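# Four arms set the pallet collar squarely onto the pallet

## Task

Place the pallet collar on the pallet so that it sits fully down and lines up square with the pallet.

## Robot and tools

Robots: four Kinova Gen3 arms, arm1 to arm4, each with a five-finger right hand. Base (base_link) positions in the scene frame, metres: arm1 (-0.446, -0.868, 0.816), arm2 (0.222, -0.880, 0.777), arm3 (1.000, -0.056, 0.816), arm4 (-0.902, -0.142, 0.741). Each base looks along its own +x. arm1 and arm2 face roughly +y, arm3 faces roughly -x, arm4 faces roughly +x. Reach is about 1.06 m from the joint1 axis. Any object may occasionally get a brief nudge from outside.

Frames: one scene frame in metres, origin on the floor, +z up. The hand point sits 0.045 m in front of the palm. In its own frame, +z runs along the straightened fingers, +y points out of the palm, and +x runs across the palm away from the thumb. Straight fingers extend 0.06 to 0.07 m past the point and lie 0.06 m behind it along -y. A wrist bracket on the little-finger side sticks out about 0.10 m and can collide. The printed hand position gets less accurate at long reach.

move: one action for any set of arms. Arguments arm1, arm2, arm3, arm4 each take a separate object, or are left out. Inside an arm's object:
- joints: absolute targets by name. joint1_rad to joint7_rad are in radians. Ranges: joint1, 3, 5, 7 are -6.283 to 6.283; joint2 is ±2.249; joint4 is ±2.579; joint6 is ±2.099. Hand keys are hand_little, hand_ring, hand_middle, hand_index, hand_thumb_bend and hand_thumb_turn, each from -1 to 1. For fingers and thumb bend, +1 is straight and -1 is curled. For hand_thumb_turn, +1 puts the thumb beside the palm and -1 puts it across from the fingers. Two further keys are settings and cause no motion. hand_force_limit runs -1 to 1, stopping force about 0 to 10 N (thumb up to 15 N). hand_speed runs -0.96 to 1; full speed is reached at +0.48. Each scene begins with force limit 0 and speed -0.8.
- target: a list of seven numbers [x, y, z, qw, qx, qy, qz]. This is an absolute hand-point pose in the scene frame, in metres plus a unit quaternion. The hand follows a straight line from its current hand_target toward it. When target is given, joints may contain only the hand keys and the two settings; anything else gets the call refused.
- speed: top linear speed for target, 0.002 to 0.5 m/s, default 0.25. Rotation is capped at twice that value in rad/s.
- min_time_s: 0.1 to 8 s. It sets the shortest duration for that arm's joint motions.
cameras: a list drawn from arm1_cam_wrist to arm4_cam_wrist, cam_high, cam_low, or "all". Each image is 672x504. A move with no action returns every arm's full state plus all images.

Every motion in an action begins together. Hand paths within one action finish together and never last past 10 s; no action lasts past 15 s. Paths do not avoid obstacles. The hand can lag, drift off the path, or overshoot the set speed, especially with a stretched arm. An arm or joint that was left out may still be driving toward its earlier target. Joint targets move each joint along its own schedule, so the hand can sweep wide between two postures.

wait: seconds, 0 to 10. It runs the scene with no new commands and returns the state; cameras works the same as in move.
zoom_image: camera name plus region [x0, y0, x1, y1] in pixels, with origin at the top-left and a maximum of 504x504. Only cameras in the latest images can be zoomed.
show_instructions: no arguments; it displays the reference pages.
finished_scene: optional scene = 1. It ends the scene for good, so the collar must stay seated with no robot holding it.

If a move or wait is refused, or a stop happens during it, the later move, wait and finished_scene calls in that same reply are skipped. After a merely invalid call, such as one with an unknown key, they still run.

Result lines: "move" lists the arms that received a motion. "as last shown" marks an arm with no command; its status reads "not commanded". Status words: done (within 1 cm and 2 degrees, or 0.01 per joint), off_target (at rest but short of target, possibly still pushing), time_out (the joint stops and keeps its current position), not_followed (a safety check withheld the motion and the hand target was dropped). "joint command not followed" and "pose unreachable" mean that check is active. hand_stopped_by holds six words for little, ring, middle, index, thumb_bend and thumb_turn: moving, target, force, stalled or fault. The *_load_n readings are fingertip forces in N, positive when pushed open; a lost grip shows as roughly 0. Joint velocities are in rad/s, and "within noise" means the arm is still. Joint torques follow the arm-joint order, and a change while at rest means contact. Flange force is the external force at the hand, and "no reading" means no estimate. hand_target is the pose at the drive's current joint targets.

Gripping: a finger motor starts only when its target changes by at least 0.002. It stops at the target or once the load reaches hand_force_limit, then locks. To grip harder, raise the limit and send a more-closed target. To loosen, send a more-open one. For a gentle grip use hand_speed -0.94 or lower. With the thumb turned in front, the hand can wrap objects about 0.035 to 0.065 m thick, or handles down to 0.025 m.

Hazards: a hard press between two robots fails the scene, and this includes closing a hand on another arm's fingers. The safety check can react too late and ignores fingers. Arms do not halt on contact; they keep pushing until commanded elsewhere. Torque limits are 104.5 N m for joints 1 to 4 and 51.3 N m for joints 5 to 7. A drift of more than 5 degrees from plan, or an overload, stops that arm for 10 s and halts its hand; resend targets afterward. Holding loads or straining heats motors. At 60 °C a MOTOR HOT line appears. At 75 °C an OVER-TEMPERATURE FAULT lets the arm sag for 30 to 60 s, after which keys reading limit_stop_at_motor_heat need their targets sent again. Never knock things off the work area or onto the floor. Avoid drops, releasing moving parts, slams, and hard pushes on fixed or heavy objects. Between replies the arms keep holding the last command.

Each tool is called after "Call:" as name(argument=value, ...) on one line, values as JSON.

Reference images:

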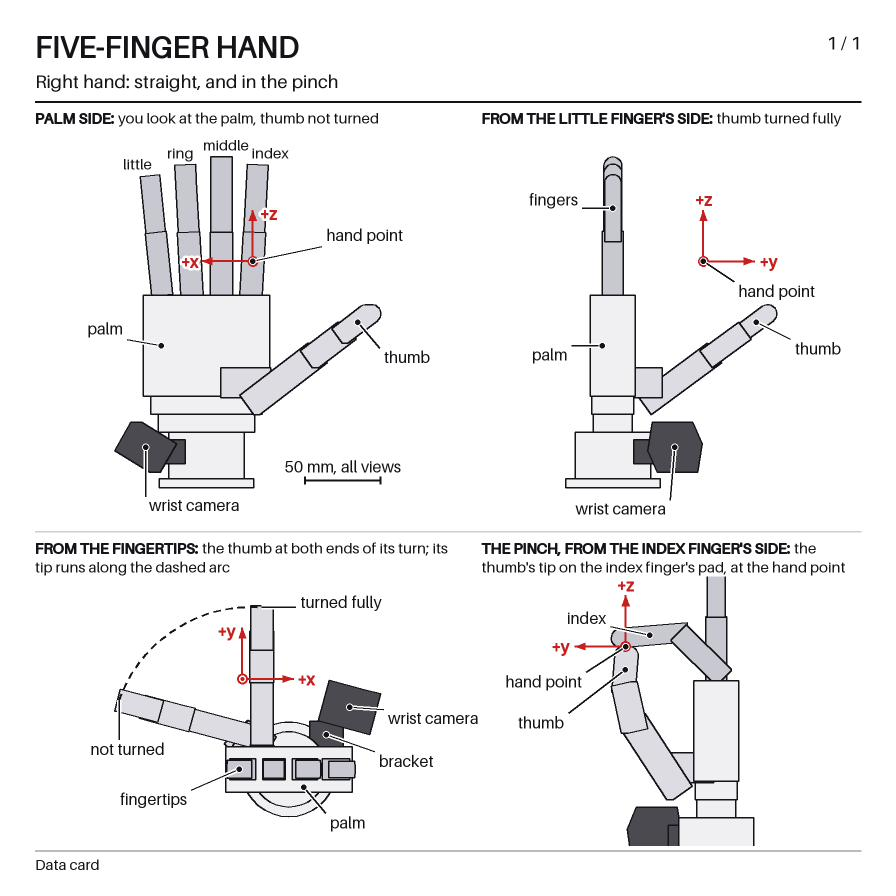

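## Session

Call:
move()

Scene clock: 0.00 s.
Joint torques (N m): no reading
Motor temperatures (°C): arm1=[37 35 31 35 37 46 41] | arm2=[35 34 38 30 42 40 45] | arm3=[32 34 35 36 38 45 41] | arm4=[36 37 31 31 34 40 38]
Flange force (N): no reading
Joint velocities: within noise
arm1.joint_positions: joint1_rad=+0.421 joint2_rad=-0.360 joint3_rad=-0.049 joint4_rad=+1.580 joint5_rad=-0.052 joint6_rad=+2.010 joint7_rad=-1.903 hand_little=+1.000 hand_ring=+1.000 hand_middle=+1.000 hand_index=+1.000 hand_thumb_turn=+1.000 hand_thumb_bend=+1.000 hand_force_limit=+0.000 hand_speed=-0.800
arm1.joint_status: not commanded
arm1.hand_stopped_by: target,target,target,target,target,target
arm1.little_load_n: 0.0
arm1.ring_load_n: 0.0
arm1.middle_load_n: 0.0
arm1.index_load_n: 0.0
arm1.thumb_bend_load_n: 0.0
arm1.thumb_turn_load_n: 0.0
arm1.hand: x=-0.4101 y=-0.6979 z=+1.2786 quat_wxyz=(+0.046, +0.395, -0.917, +0.020) (m; scene frame)
arm1.hand_target: x=-0.4101 y=-0.6979 z=+1.2786 quat_wxyz=(+0.046, +0.395, -0.917, +0.020) (m; scene frame)
arm1.hand_status: not commanded
arm2.joint_positions: joint1_rad=+0.363 joint2_rad=-0.434 joint3_rad=-0.032 joint4_rad=+1.528 joint5_rad=-0.068 joint6_rad=+2.022 joint7_rad=-1.787 hand_little=+1.000 hand_ring=+1.000 hand_middle=+1.000 hand_index=+1.000 hand_thumb_turn=+1.000 hand_thumb_bend=+1.000 hand_force_limit=+0.000 hand_speed=-0.800
arm2.joint_status: not commanded
arm2.hand_stopped_by: target,target,target,target,target,target
arm2.little_load_n: 0.0
arm2.ring_load_n: 0.0
arm2.middle_load_n: -0.5
arm2.index_load_n: 0.0
arm2.thumb_bend_load_n: 0.0
arm2.thumb_turn_load_n: 0.0
arm2.hand: x=+0.2190 y=-0.7271 z=+1.2718 quat_wxyz=(+0.005, +0.518, -0.855, -0.033) (m; scene frame)
arm2.hand_target: x=+0.2190 y=-0.7271 z=+1.2718 quat_wxyz=(+0.005, +0.518, -0.855, -0.033) (m; scene frame)
arm2.hand_status: not commanded
arm3.joint_positions: joint1_rad=-0.110 joint2_rad=-0.381 joint3_rad=-0.105 joint4_rad=+1.441 joint5_rad=-0.010 joint6_rad=+2.040 joint7_rad=-1.736 hand_little=+1.000 hand_ring=+1.000 hand_middle=+1.000 hand_index=+1.000 hand_thumb_turn=+1.000 hand_thumb_bend=+1.000 hand_force_limit=+0.000 hand_speed=-0.800
arm3.joint_status: not commanded
arm3.hand_stopped_by: target,target,target,target,target,target
arm3.little_load_n: 0.0
arm3.ring_load_n: 0.0
arm3.middle_load_n: 0.0
arm3.index_load_n: 0.0
arm3.thumb_bend_load_n: 0.0
arm3.thumb_turn_load_n: 0.0
arm3.hand: x=+0.8474 y=-0.1568 z=+1.3209 quat_wxyz=(+0.015, -0.996, -0.089, +0.017) (m; scene frame)
arm3.hand_target: x=+0.8474 y=-0.1568 z=+1.3209 quat_wxyz=(+0.015, -0.996, -0.089, +0.017) (m; scene frame)
arm3.hand_status: not commanded
arm4.joint_positions: joint1_rad=-0.096 joint2_rad=-0.327 joint3_rad=-0.106 joint4_rad=+1.521 joint5_rad=-0.060 joint6_rad=+2.000 joint7_rad=-2.124 hand_little=+1.000 hand_ring=+1.000 hand_middle=+1.000 hand_index=+1.000 hand_thumb_turn=+1.000 hand_thumb_bend=+1.000 hand_force_limit=+0.000 hand_speed=-0.800
arm4.joint_status: not commanded
arm4.hand_stopped_by: target,target,target,target,target,target
arm4.little_load_n: 0.0
arm4.ring_load_n: 0.0
arm4.middle_load_n: 0.0
arm4.index_load_n: 0.0
arm4.thumb_bend_load_n: 0.0
arm4.thumb_turn_load_n: 0.0
arm4.hand: x=-0.7061 y=-0.1167 z=+1.2164 quat_wxyz=(+0.029, -0.277, -0.960, -0.008) (m; scene frame)
arm4.hand_target: x=-0.7061 y=-0.1167 z=+1.2164 quat_wxyz=(+0.029, -0.277, -0.960, -0.008) (m; scene frame)
arm4.hand_status: not commanded
pictures: arm1_cam_wrist, arm2_cam_wrist, arm3_cam_wrist, arm4_cam_wrist, cam_high, cam_low

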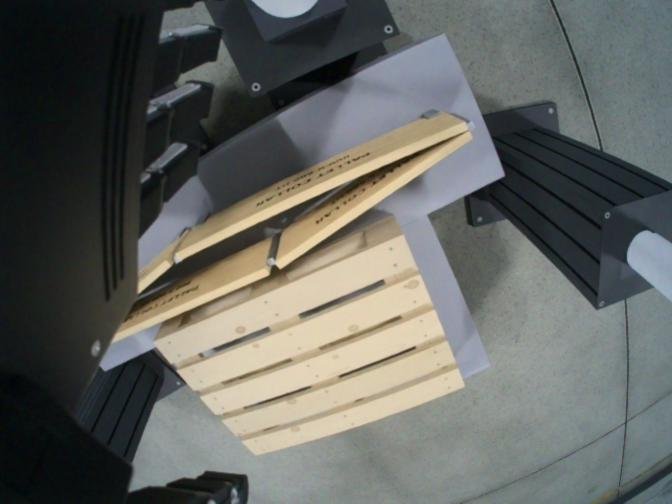

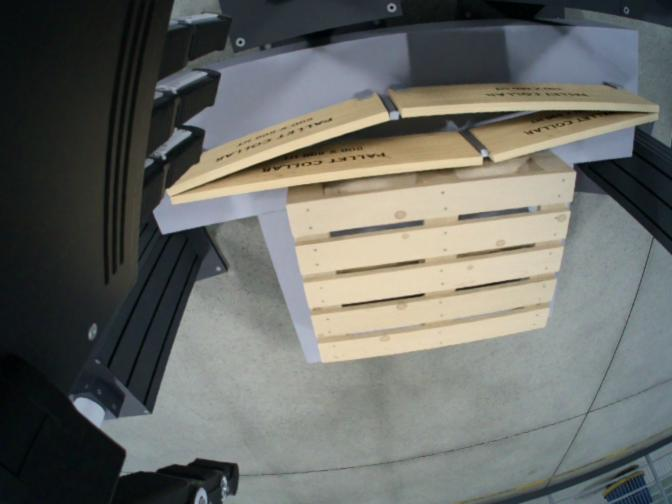

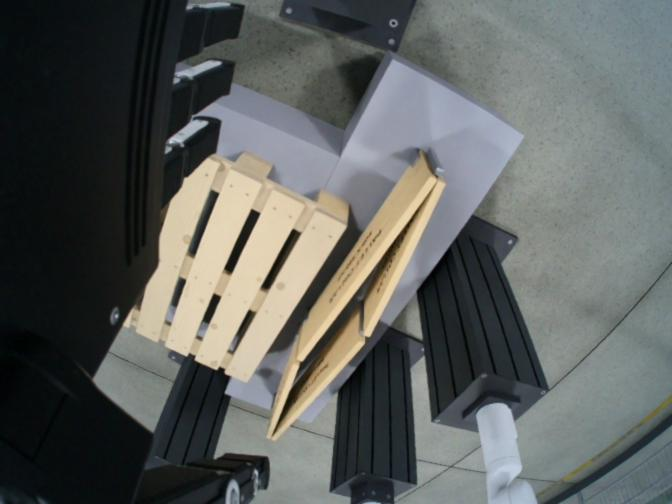

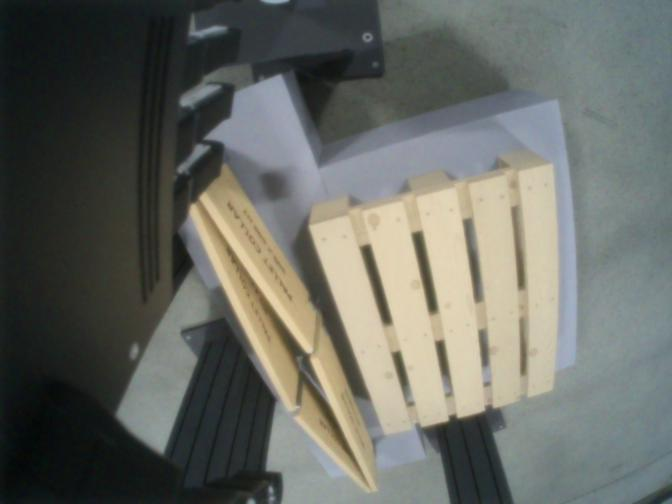

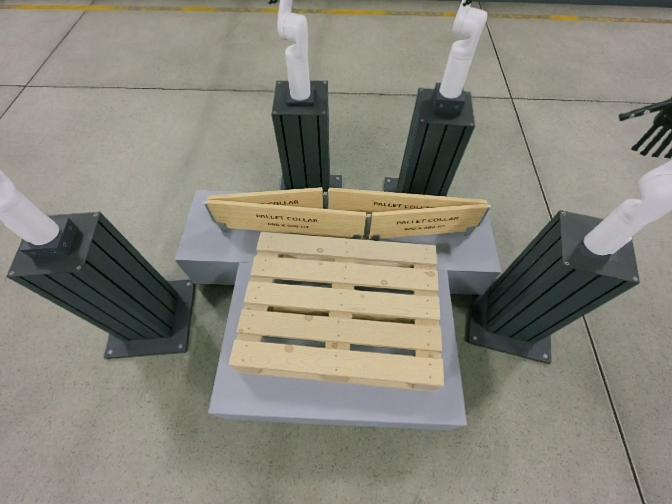

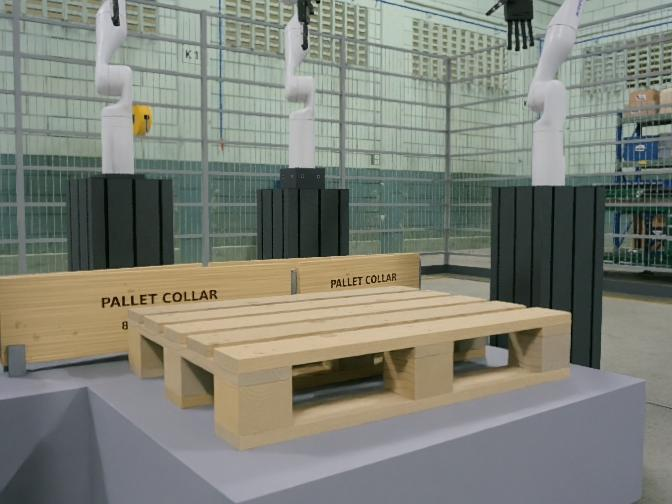

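Call:
zoom_image(camera="cam_high", region=[170, 150, 510, 440])

Call:
zoom_image(camera="cam_high", region=[190, 170, 350, 260])

Call:
zoom_image(camera="cam_high", region=[340, 170, 500, 260])

Call:
zoom_image(camera="cam_low", region=[0, 220, 504, 460])

Call:
zoom_image(camera="arm1_cam_wrist", region=[90, 90, 500, 360])

Call:
zoom_image(camera="arm2_cam_wrist", region=[160, 60, 664, 370])

Call:
zoom_image(camera="arm4_cam_wrist", region=[180, 100, 560, 500])

Call:
zoom_image(camera="arm3_cam_wrist", region=[120, 100, 500, 460])

Scaled by 1.482.

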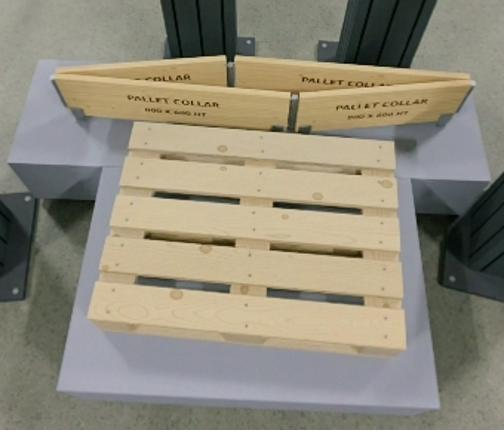

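Scaled by 3.150.

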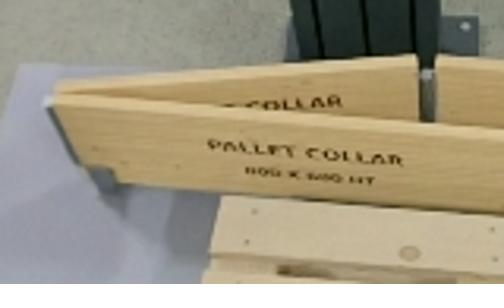

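Scaled by 3.150.

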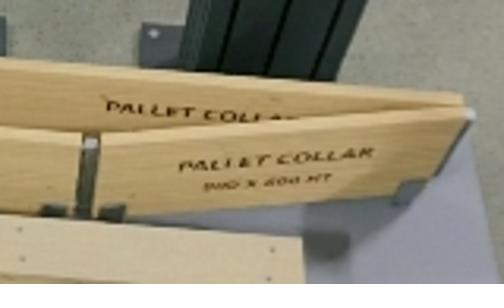

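Scaled by 1.000.

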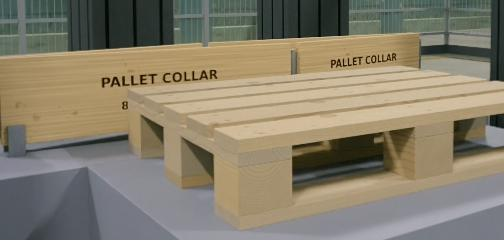

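Scaled by 1.229 from the camera's image (finer frame: 960x720).

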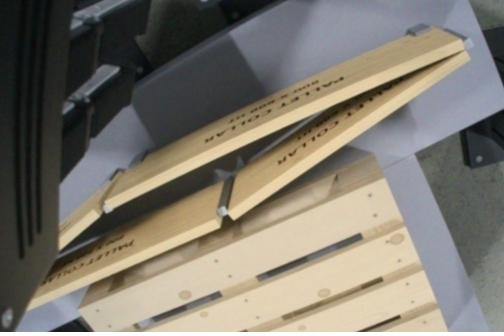

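Scaled by 1.000.

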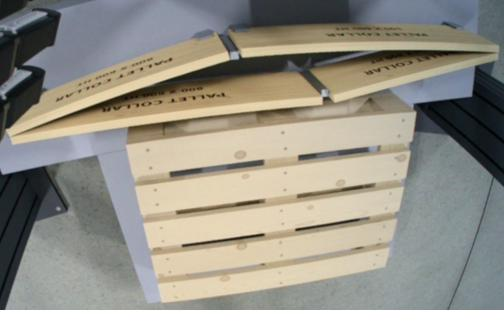

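Scaled by 1.260 from the camera's image (finer frame: 960x720).

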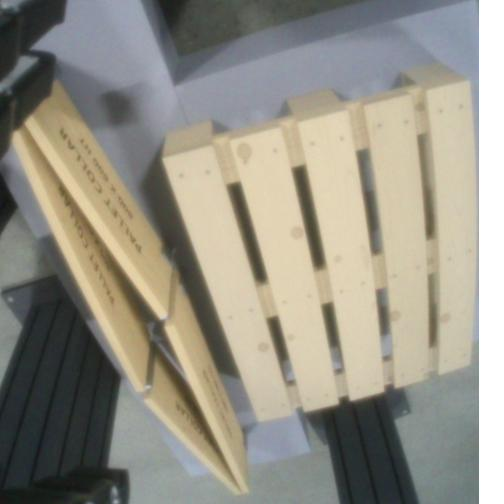

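Scaled by 1.326 from the camera's image (finer frame: 960x720).

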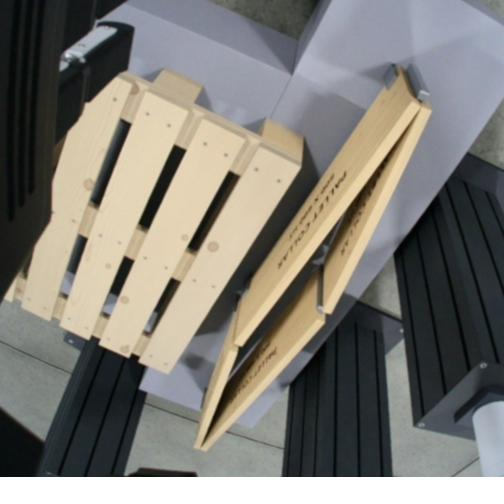

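Call:
zoom_image(camera="cam_high", region=[210, 340, 270, 400])

Call:
zoom_image(camera="cam_high", region=[410, 350, 470, 410])

Call:
zoom_image(camera="cam_low", region=[190, 320, 310, 460])

Call:
zoom_image(camera="cam_low", region=[500, 270, 600, 390])

Call:
zoom_image(camera="cam_high", region=[230, 210, 290, 270])

Call:
zoom_image(camera="cam_low", region=[100, 250, 220, 420])

Scaled by 8.400.

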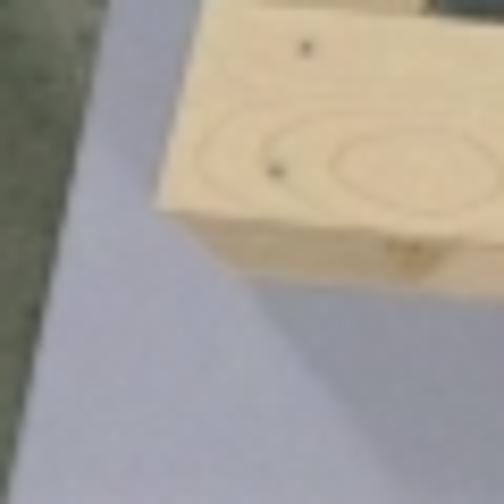

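Scaled by 8.400.

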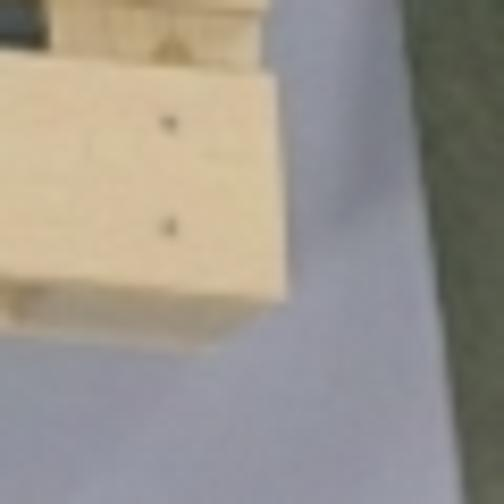

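Scaled by 3.600.

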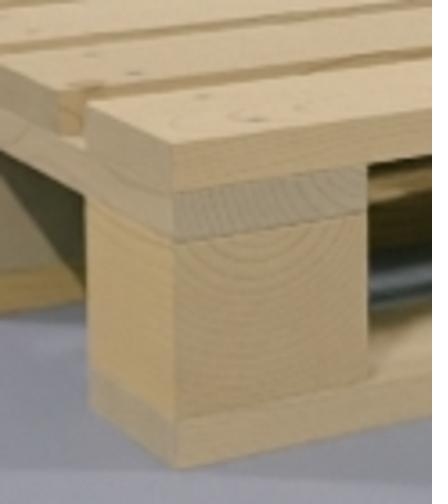

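Scaled by 4.200.

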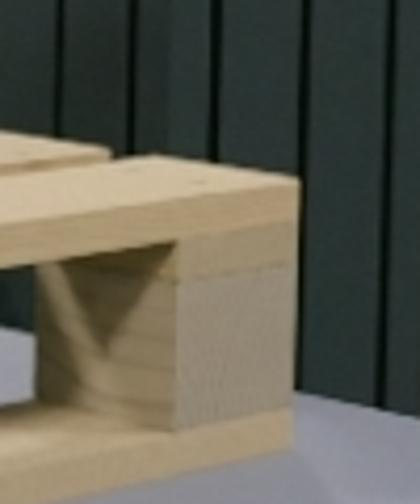

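Scaled by 8.400.

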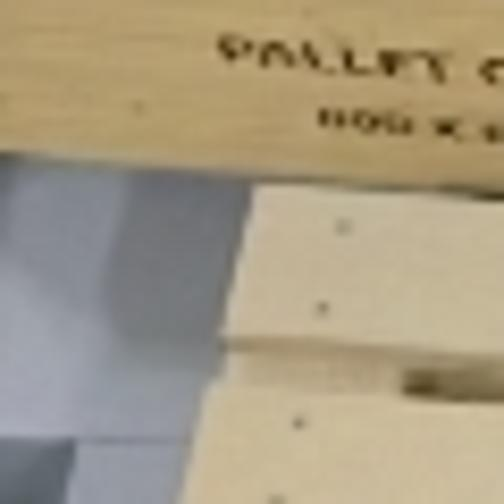

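Scaled by 2.965.

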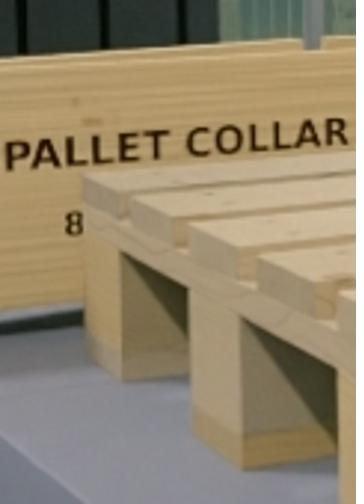

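Call:
zoom_image(camera="cam_low", region=[0, 250, 140, 400])

Call:
zoom_image(camera="cam_low", region=[260, 230, 440, 330])

Call:
zoom_image(camera="cam_high", region=[340, 180, 400, 250])

Call:
zoom_image(camera="cam_high", region=[195, 180, 255, 240])

Call:
zoom_image(camera="cam_high", region=[440, 185, 500, 245])

Call:
zoom_image(camera="cam_high", region=[300, 175, 360, 235])

Call:
zoom_image(camera="arm3_cam_wrist", region=[380, 130, 480, 210])

Call:
zoom_image(camera="arm2_cam_wrist", region=[350, 70, 520, 200])

Scaled by 3.360.

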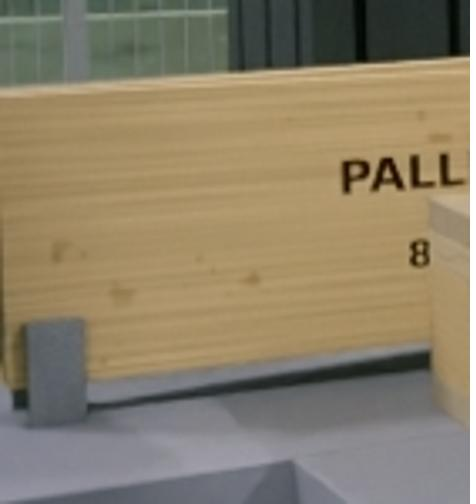

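Scaled by 2.800.

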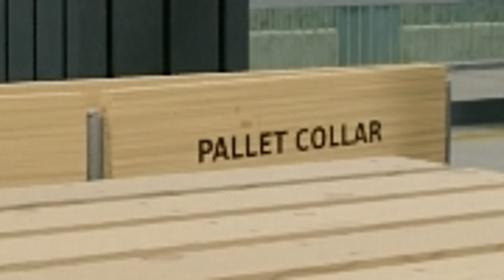

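Scaled by 7.200.

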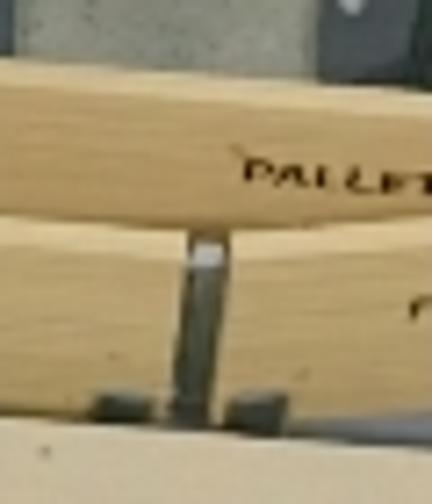

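Scaled by 8.400.

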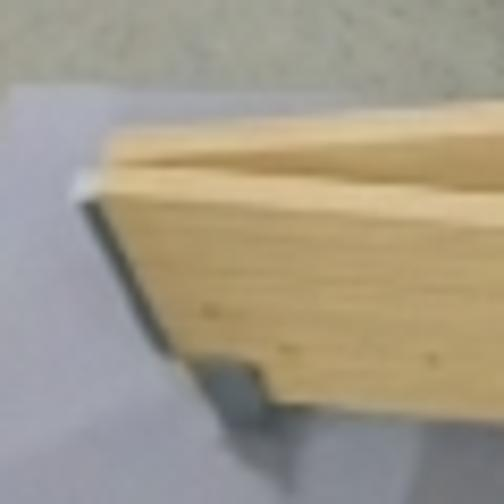

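Scaled by 8.400.

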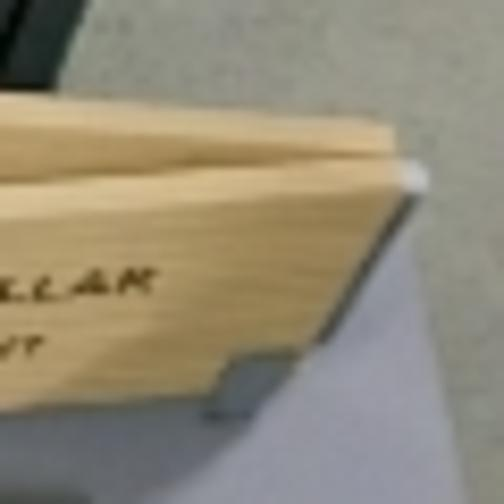

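Scaled by 8.400.

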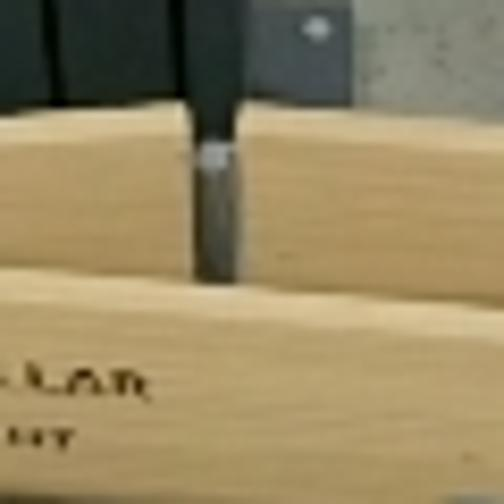

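Scaled by 5.040 from the camera's image (finer frame: 960x720).

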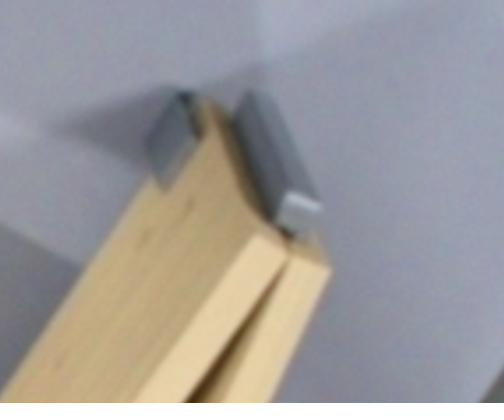

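Scaled by 2.965 from the camera's image (finer frame: 960x720).

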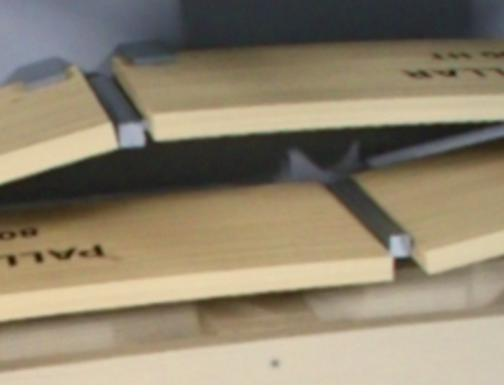

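Call:
move(arm1={"target": [-0.32, -0.48, 0.75, 0, 0.01745, 0.99985, 0], "joints": {"hand_thumb_turn": -1}}, arm2={"target": [0.02, -0.49, 0.75, 0, 0.01745, 0.99985, 0], "joints": {"hand_thumb_turn": -1}}, arm3={"target": [0.6, -0.3, 1.0, 0, -0.766, 0.643, 0], "joints": {"hand_thumb_turn": -1}}, arm4={"target": [-0.2346, -0.4856, 0.75, 0, 0.99712, 0.07585, 0], "joints": {"hand_thumb_turn": -1}}, cameras=["all"])

Scene clock: 371.37 s.
Joint torques (N m): arm1=[2.46 -16.15 1.03 -0.47 -0.05 -0.36 -0.07] | arm2=[-0.62 -16.08 -1.14 -3.45 -0.05 0.39 -0.35] | arm3=[-0.92 -13.64 -1.25 -6.71 0.14 0.25 -0.09] | arm4=[-0.91 -28.09 1.16 -9.32 0.22 0.35 -0.4]
Motor temperatures (°C): arm1=[35 35 30 35 37 45 40] | arm2=[34 32 36 31 41 40 45] | arm3=[31 32 34 35 37 45 40] | arm4=[35 36 29 31 33 39 37]
Flange force (N): arm1=[6.9 3.0 4.0] | arm2=[-2.4 1.4 -3.9] | arm3=[-2.7 -0.1 0.2] | arm4=no reading
move: arm1 done; arm2 done; arm3 done; arm4 done
Joint velocities: arm1=[within noise] | arm2=[within noise] | arm3=[within noise] | arm4=[0 0.001 0.006 0 -0.005 0.001 0]
arm1.joint_positions: joint1_rad=+0.144 joint2_rad=+0.824 joint3_rad=-0.014 joint4_rad=+2.220 joint5_rad=+0.150 joint6_rad=+0.093 joint7_rad=-3.123 hand_little=+1.000 hand_ring=+1.000 hand_middle=+1.000 hand_index=+1.000 hand_thumb_turn=-1.000 hand_thumb_bend=+1.000 hand_force_limit=+0.000 hand_speed=-0.800
arm1.joint_status: all done
arm1.hand_stopped_by: target,target,target,target,target,target
arm1.little_load_n: 0.0
arm1.ring_load_n: 0.0
arm1.middle_load_n: 0.0
arm1.index_load_n: 0.0
arm1.thumb_bend_load_n: 0.0
arm1.thumb_turn_load_n: 0.0
arm1.hand: x=-0.3200 y=-0.4800 z=+0.7500 quat_wxyz=(+0.000, -0.017, -1.000, +0.000)
arm1.hand_target: x=-0.3200 y=-0.4800 z=+0.7500 quat_wxyz=(+0.000, -0.017, -1.000, +0.000)
arm1.hand_status: done (0.000 m and 0.0 deg from the pose sent, 0.579 m and 49.0 deg at the start)
arm2.joint_positions: joint1_rad=-0.262 joint2_rad=+0.849 joint3_rad=-0.543 joint4_rad=+1.980 joint5_rad=+0.811 joint6_rad=+0.555 joint7_rad=-4.592 hand_little=+1.000 hand_ring=+1.000 hand_middle=+1.000 hand_index=+1.000 hand_thumb_turn=-1.000 hand_thumb_bend=+1.000 hand_force_limit=+0.000 hand_speed=-0.800
arm2.joint_status: all done
arm2.hand_stopped_by: target,target,target,target,target,target
arm2.little_load_n: 0.0
arm2.ring_load_n: 0.0
arm2.middle_load_n: 0.0
arm2.index_load_n: 0.0
arm2.thumb_bend_load_n: 0.0
arm2.thumb_turn_load_n: 0.0
arm2.hand: x=+0.0200 y=-0.4900 z=+0.7500 quat_wxyz=(+0.000, -0.017, -1.000, +0.000)
arm2.hand_target: x=+0.0200 y=-0.4900 z=+0.7500 quat_wxyz=(+0.000, -0.017, -1.000, +0.000)
arm2.hand_status: done (0.000 m and 0.0 deg from the pose sent, 0.607 m and 64.5 deg at the start)
arm3.joint_positions: joint1_rad=-0.195 joint2_rad=+0.413 joint3_rad=-0.551 joint4_rad=+1.744 joint5_rad=+0.247 joint6_rad=+1.039 joint7_rad=-3.930 hand_little=+1.000 hand_ring=+1.000 hand_middle=+1.000 hand_index=+1.000 hand_thumb_turn=-1.000 hand_thumb_bend=+1.000 hand_force_limit=+0.000 hand_speed=-0.800
arm3.joint_status: all done
arm3.hand_stopped_by: target,target,target,target,target,target
arm3.little_load_n: 0.0
arm3.ring_load_n: 0.0
arm3.middle_load_n: 0.0
arm3.index_load_n: 0.0
arm3.thumb_bend_load_n: 0.0
arm3.thumb_turn_load_n: 0.0
arm3.hand: x=+0.6000 y=-0.3000 z=+1.0000 quat_wxyz=(+0.000, -0.766, +0.643, +0.000)
arm3.hand_target: x=+0.6000 y=-0.3000 z=+1.0000 quat_wxyz=(+0.000, -0.766, +0.643, +0.000)
arm3.hand_status: done (0.000 m and 0.0 deg from the pose sent, 0.430 m and 90.3 deg at the start)
arm4.joint_positions: joint1_rad=+0.117 joint2_rad=+1.496 joint3_rad=+0.221 joint4_rad=+0.035 joint5_rad=-0.211 joint6_rad=+1.586 joint7_rad=-4.203 hand_little=+1.000 hand_ring=+1.000 hand_middle=+1.000 hand_index=+1.000 hand_thumb_turn=-1.000 hand_thumb_bend=+1.000 hand_force_limit=+0.000 hand_speed=-0.800
arm4.joint_status: all done
arm4.hand_stopped_by: target,target,target,target,target,target
arm4.little_load_n: 0.0
arm4.ring_load_n: 0.0
arm4.middle_load_n: 0.5
arm4.index_load_n: 0.0
arm4.thumb_bend_load_n: 0.0
arm4.thumb_turn_load_n: 0.0
arm4.hand: x=-0.2353 y=-0.4853 z=+0.7500 quat_wxyz=(-0.006, -0.997, -0.078, -0.011)
arm4.hand_target: x=-0.2353 y=-0.4853 z=+0.7500 quat_wxyz=(-0.006, -0.997, -0.078, -0.011)
arm4.hand_status: done (0.001 m and 1.4 deg from the pose sent, 0.759 m and 139.2 deg at the start; a joint's target at an end of its range on 14 of 178 steps)
pictures: arm1_cam_wrist, arm2_cam_wrist, arm3_cam_wrist, arm4_cam_wrist, cam_high, cam_low
arm1_cam_wrist: T_world_to_cam=[[-0.23331, 0.9724, 0.00247, 0.38448], [0.82756, 0.19723, 0.5256, -0.03799], [0.5106, 0.12467, -0.85073, 0.97625]] pos_world=[-0.37733, -0.48809, 0.84955]
arm2_cam_wrist: T_world_to_cam=[[-0.26567, 0.96395, -0.01492, 0.48935], [0.81763, 0.23349, 0.52627, -0.29503], [0.51078, 0.12761, -0.85019, 0.80489]] pos_world=[-0.03989, -0.50553, 0.84688]
arm3_cam_wrist: T_world_to_cam=[[-0.91358, -0.40648, -0.01231, 0.44], [-0.35182, 0.77482, 0.52523, -0.08498], [-0.20396, 0.48417, -0.85087, 1.22955]] pos_world=[0.62286, -0.35062, 1.09624]
arm4_cam_wrist: T_world_to_cam=[[0.36229, -0.93204, -0.00747, -0.35648], [-0.8056, -0.31715, 0.50043, -0.7148], [-0.46879, -0.17529, -0.86574, 0.57166]] pos_world=[-0.1787, -0.45875, 0.84996]

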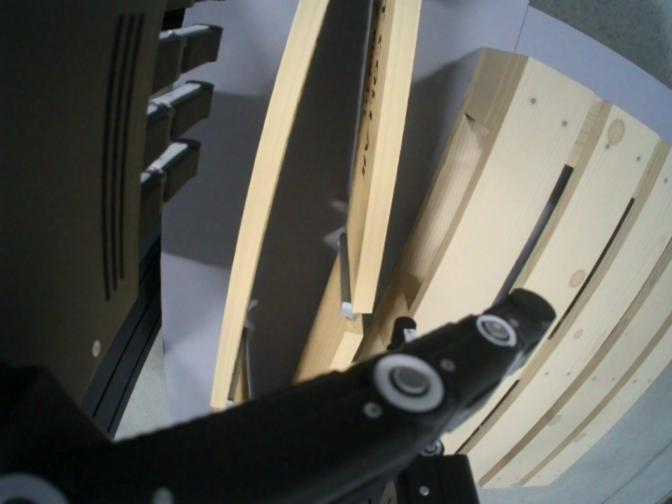

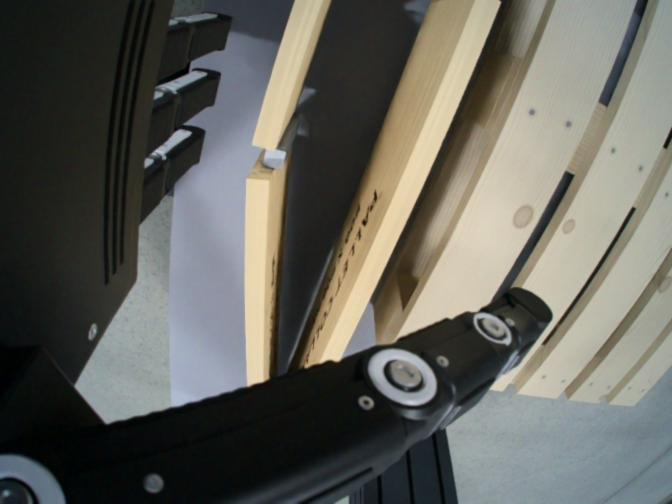

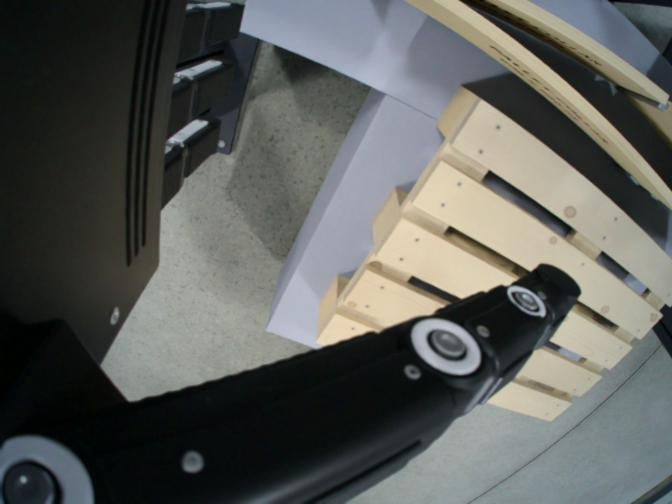

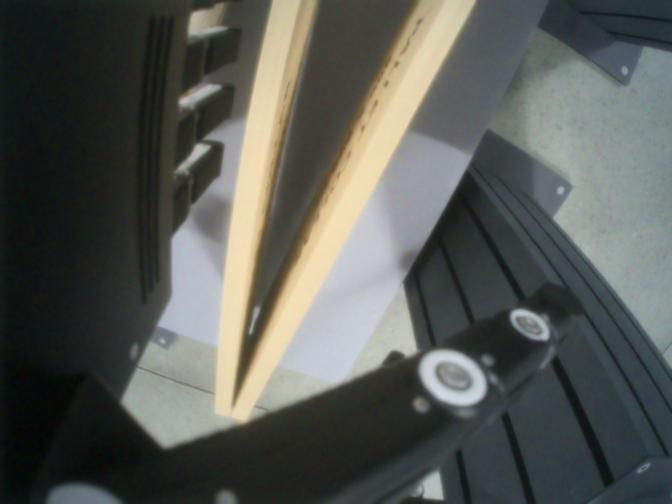

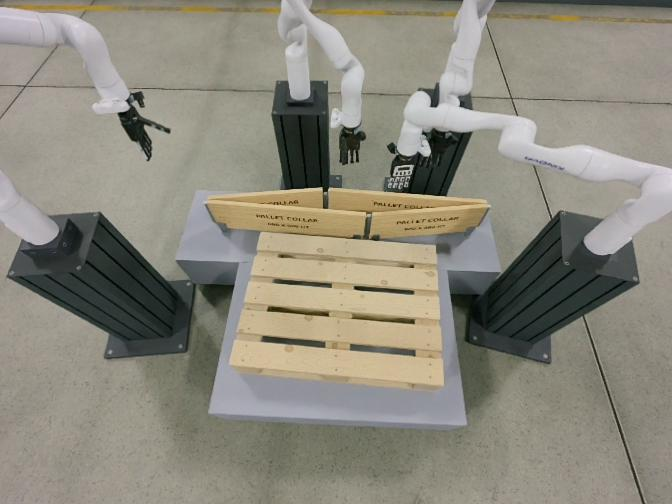

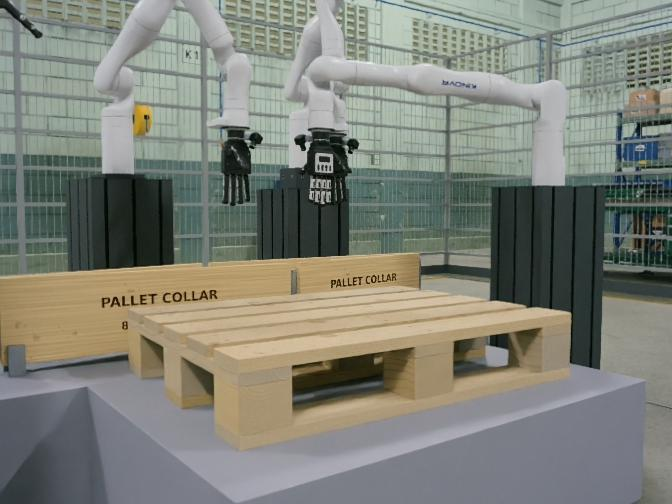

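Call:
move(arm4={"target": [-0.34, -0.505, 0.72, 0, 0.99712, 0.07585, 0], "speed": 0.15}, arm1={"target": [-0.38, -0.50, 0.72, 0, 0.01745, 0.99985, 0]}, arm3={"target": [0.47, -0.42, 0.75, 0, -0.07759, 0.99699, 0]}, arm2={"target": [0.02, -0.49, 0.68, 0, 0.01745, 0.99985, 0]}, cameras=["arm1_cam_wrist", "arm2_cam_wrist", "arm3_cam_wrist", "arm4_cam_wrist", "cam_high"])

Scene clock: 437.37 s.
Joint torques (N m): arm1=[2.46 -15.84 1.17 0.98 -0.07 -0.36 -0.08] | arm2=[-0.64 -17.08 -0.64 -2.42 -0.1 0.37 -0.37] | arm3=[-0.92 -25.43 0.2 -7.22 0.11 0.25 -0.09] | arm4=[-0.88 -25.12 2.78 -8.21 0.1 0.39 -0.42]
Motor temperatures (°C): arm1=[35 35 30 35 36 45 40] | arm2=[34 33 36 30 41 40 45] | arm3=[31 32 34 36 37 45 40] | arm4=[34 39 29 32 33 39 37]
Flange force (N): arm1=[7.7 1.4 4.1] | arm2=[-1.2 3.2 -4.5] | arm3=[-0.5 2.1 0.3] | arm4=[-6.8 -2.8 3.0]
move: arm1 done; arm2 done; arm3 done; arm4 done
Joint velocities: within noise
arm1.joint_positions: joint1_rad=-0.053 joint2_rad=+0.917 joint3_rad=+0.013 joint4_rad=+2.307 joint5_rad=+0.061 joint6_rad=-0.088 joint7_rad=-3.214 hand_little=+1.000 hand_ring=+1.000 hand_middle=+1.000 hand_index=+1.000 hand_thumb_turn=-1.000 hand_thumb_bend=+1.000 hand_force_limit=+0.000 hand_speed=-0.800
arm1.joint_status: not commanded
arm1.hand_stopped_by: target,target,target,target,target,target
arm1.little_load_n: 0.0
arm1.ring_load_n: -0.5
arm1.middle_load_n: 0.0
arm1.index_load_n: 0.0
arm1.thumb_bend_load_n: 0.0
arm1.thumb_turn_load_n: 0.0
arm1.hand: x=-0.3800 y=-0.5000 z=+0.7200 quat_wxyz=(+0.000, -0.017, -1.000, +0.000)
arm1.hand_target: x=-0.3800 y=-0.5000 z=+0.7200 quat_wxyz=(+0.000, -0.017, -1.000, +0.000)
arm1.hand_status: done (0.000 m and 0.0 deg from the pose sent, 0.070 m and 0.0 deg at the start)
arm2.joint_positions: joint1_rad=-0.368 joint2_rad=+0.990 joint3_rad=-0.383 joint4_rad=+1.970 joint5_rad=+0.956 joint6_rad=+0.386 joint7_rad=-4.725 hand_little=+1.000 hand_ring=+1.000 hand_middle=+1.000 hand_index=+1.000 hand_thumb_turn=-1.000 hand_thumb_bend=+1.000 hand_force_limit=+0.000 hand_speed=-0.800
arm2.joint_status: not commanded
arm2.hand_stopped_by: target,target,target,target,target,target
arm2.little_load_n: 0.0
arm2.ring_load_n: 0.0
arm2.middle_load_n: 0.0
arm2.index_load_n: 0.0
arm2.thumb_bend_load_n: 0.0
arm2.thumb_turn_load_n: 0.0
arm2.hand: x=+0.0200 y=-0.4900 z=+0.6800 quat_wxyz=(+0.000, -0.017, -1.000, +0.000)
arm2.hand_target: x=+0.0200 y=-0.4900 z=+0.6800 quat_wxyz=(+0.000, -0.017, -1.000, +0.000)
arm2.hand_status: done (0.000 m and 0.0 deg from the pose sent, 0.070 m and 0.0 deg at the start)
arm3.joint_positions: joint1_rad=-0.540 joint2_rad=+1.308 joint3_rad=-0.087 joint4_rad=+0.681 joint5_rad=+0.091 joint6_rad=+1.140 joint7_rad=-5.288 hand_little=+1.000 hand_ring=+1.000 hand_middle=+1.000 hand_index=+1.000 hand_thumb_turn=-1.000 hand_thumb_bend=+1.000 hand_force_limit=+0.000 hand_speed=-0.800
arm3.joint_status: not commanded
arm3.hand_stopped_by: target,target,target,target,target,target
arm3.little_load_n: 0.0
arm3.ring_load_n: 0.0
arm3.middle_load_n: 0.0
arm3.index_load_n: 0.0
arm3.thumb_bend_load_n: 0.0
arm3.thumb_turn_load_n: 0.0
arm3.hand: x=+0.4700 y=-0.4200 z=+0.7500 quat_wxyz=(+0.000, -0.078, +0.997, +0.000)
arm3.hand_target: x=+0.4700 y=-0.4200 z=+0.7500 quat_wxyz=(+0.000, -0.078, +0.997, +0.000)
arm3.hand_status: done (0.000 m and 0.0 deg from the pose sent, 0.306 m and 91.1 deg at the start)
arm4.joint_positions: joint1_rad=+0.128 joint2_rad=+1.149 joint3_rad=+0.195 joint4_rad=+0.961 joint5_rad=-0.196 joint6_rad=+1.046 joint7_rad=-4.026 hand_little=+1.000 hand_ring=+1.000 hand_middle=+1.000 hand_index=+1.000 hand_thumb_turn=-1.000 hand_thumb_bend=+1.000 hand_force_limit=+0.000 hand_speed=-0.800
arm4.joint_status: not commanded
arm4.hand_stopped_by: target,target,target,target,target,target
arm4.little_load_n: 0.0
arm4.ring_load_n: 0.0
arm4.middle_load_n: 0.0
arm4.index_load_n: 0.0
arm4.thumb_bend_load_n: 0.0
arm4.thumb_turn_load_n: 0.0
arm4.hand: x=-0.3400 y=-0.5050 z=+0.7200 quat_wxyz=(+0.000, -0.997, -0.076, +0.000)
arm4.hand_target: x=-0.3400 y=-0.5050 z=+0.7200 quat_wxyz=(+0.000, -0.997, -0.076, +0.000)
arm4.hand_status: done (0.000 m and 0.0 deg from the pose sent, 0.111 m and 1.4 deg at the start)
arm1_cam_wrist: T_world_to_cam=[[-0.23317, 0.97243, 0.00241, 0.39013], [0.82755, 0.19713, 0.52565, 0.03128], [0.51068, 0.12456, -0.8507, 0.98381]] pos_world=[-0.43733, -0.50809, 0.81955]
arm2_cam_wrist: T_world_to_cam=[[-0.26567, 0.96395, -0.01492, 0.4883], [0.81763, 0.23349, 0.52627, -0.2582], [0.51078, 0.12761, -0.85019, 0.74538]] pos_world=[-0.03989, -0.50553, 0.77688]
arm3_cam_wrist: T_world_to_cam=[[-0.38916, 0.92109, -0.01236, 0.5806], [0.78134, 0.33716, 0.5252, -0.62283], [0.48792, 0.19472, -0.85089, 0.60166]] pos_world=[0.41902, -0.44195, 0.84623]
arm4_cam_wrist: T_world_to_cam=[[0.35721, -0.93371, -0.02449, -0.32741], [-0.79569, -0.31793, 0.51556, -0.79839], [-0.48916, -0.16467, -0.8565, 0.48497]] pos_world=[-0.28109, -0.47967, 0.81898]

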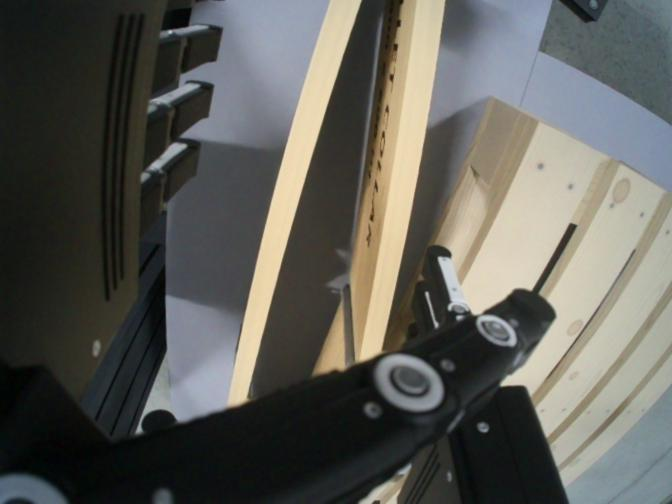

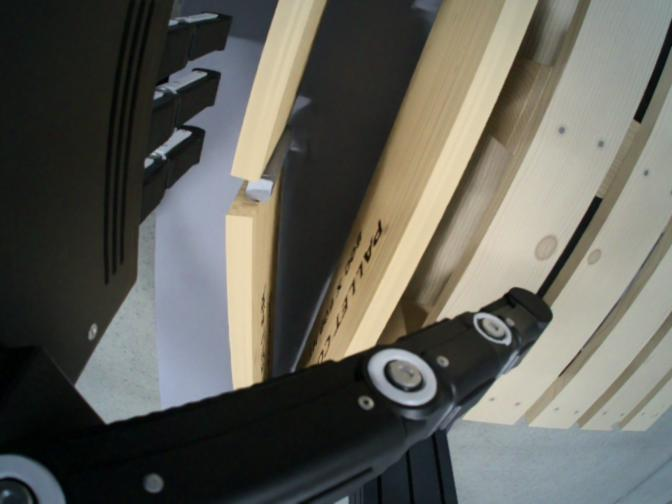

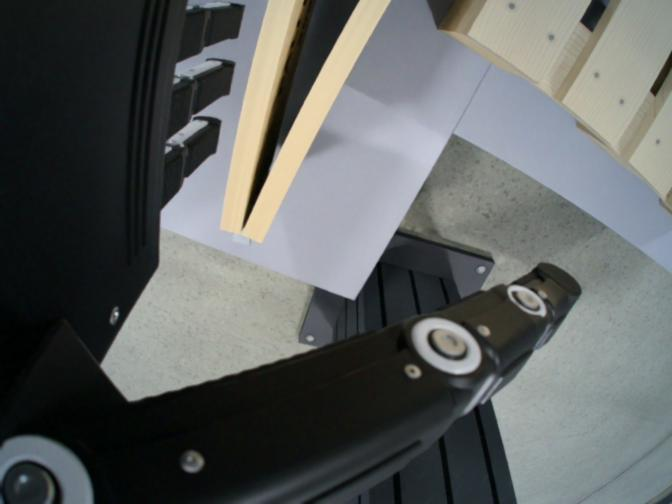

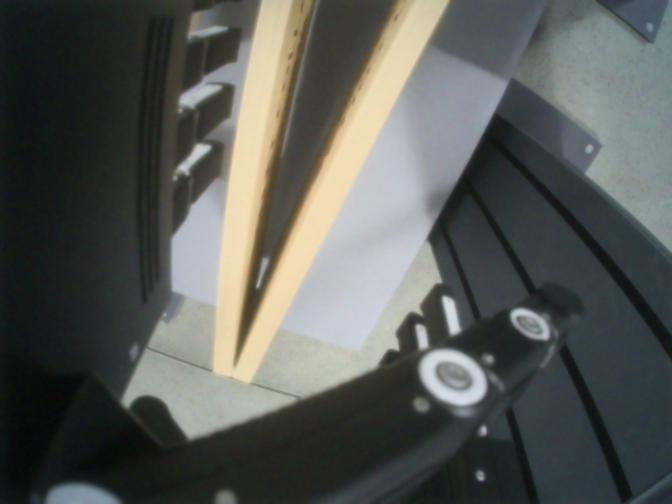

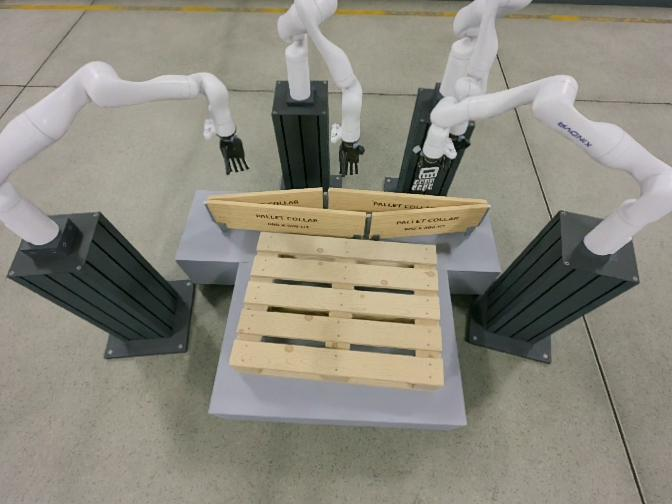

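Call:
zoom_image(camera="arm2_cam_wrist", region=[210, 130, 330, 250])

Call:
zoom_image(camera="arm2_cam_wrist", region=[230, 0, 350, 120])

Call:
zoom_image(camera="arm4_cam_wrist", region=[200, 100, 380, 280])

Call:
zoom_image(camera="arm3_cam_wrist", region=[200, 130, 320, 250])

Call:
zoom_image(camera="arm4_cam_wrist", region=[180, 290, 300, 410])

Scaled by 4.200 from the camera's image (finer frame: 960x720).

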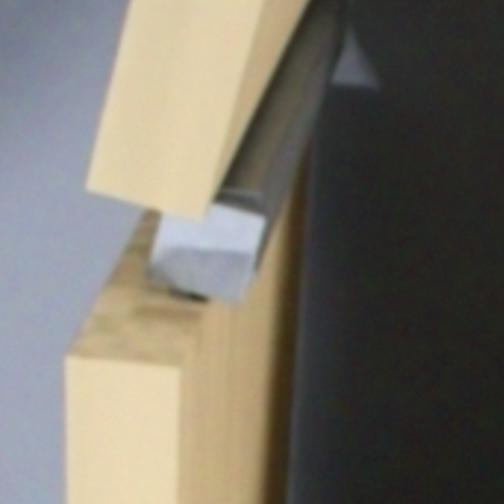

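Scaled by 4.200 from the camera's image (finer frame: 960x720).

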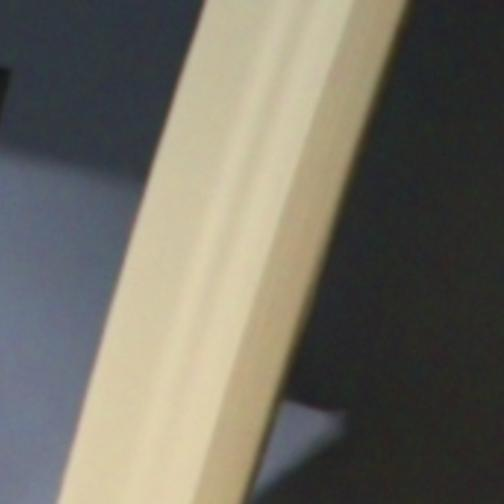

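Scaled by 2.800 from the camera's image (finer frame: 960x720).

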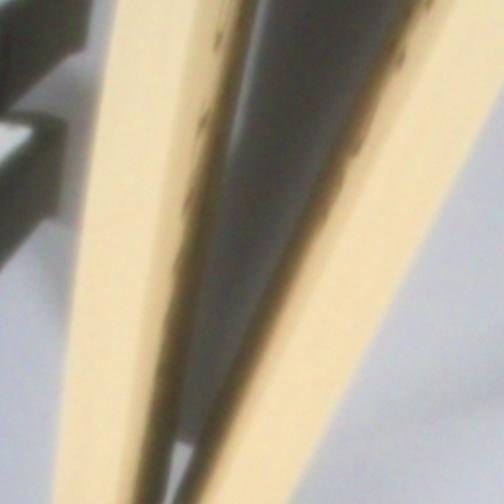

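Scaled by 4.200 from the camera's image (finer frame: 960x720).

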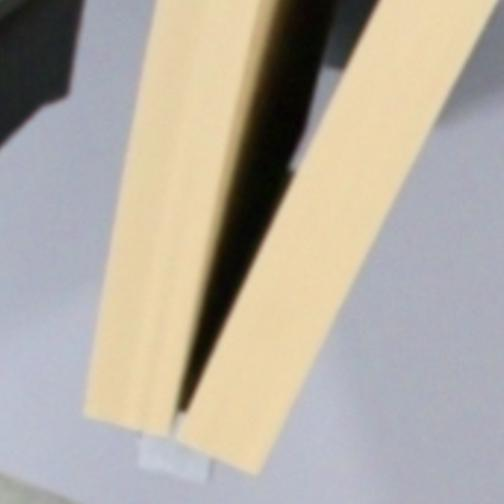

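Scaled by 4.200 from the camera's image (finer frame: 960x720).

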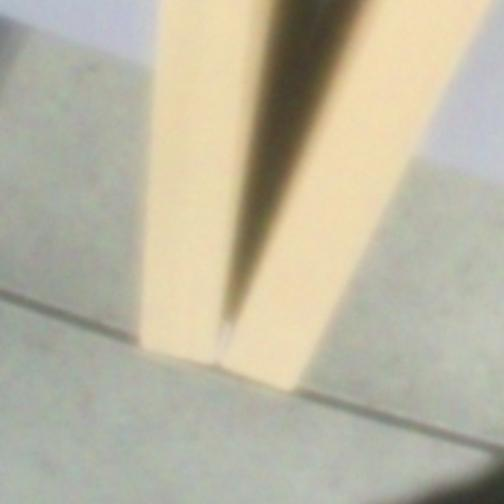

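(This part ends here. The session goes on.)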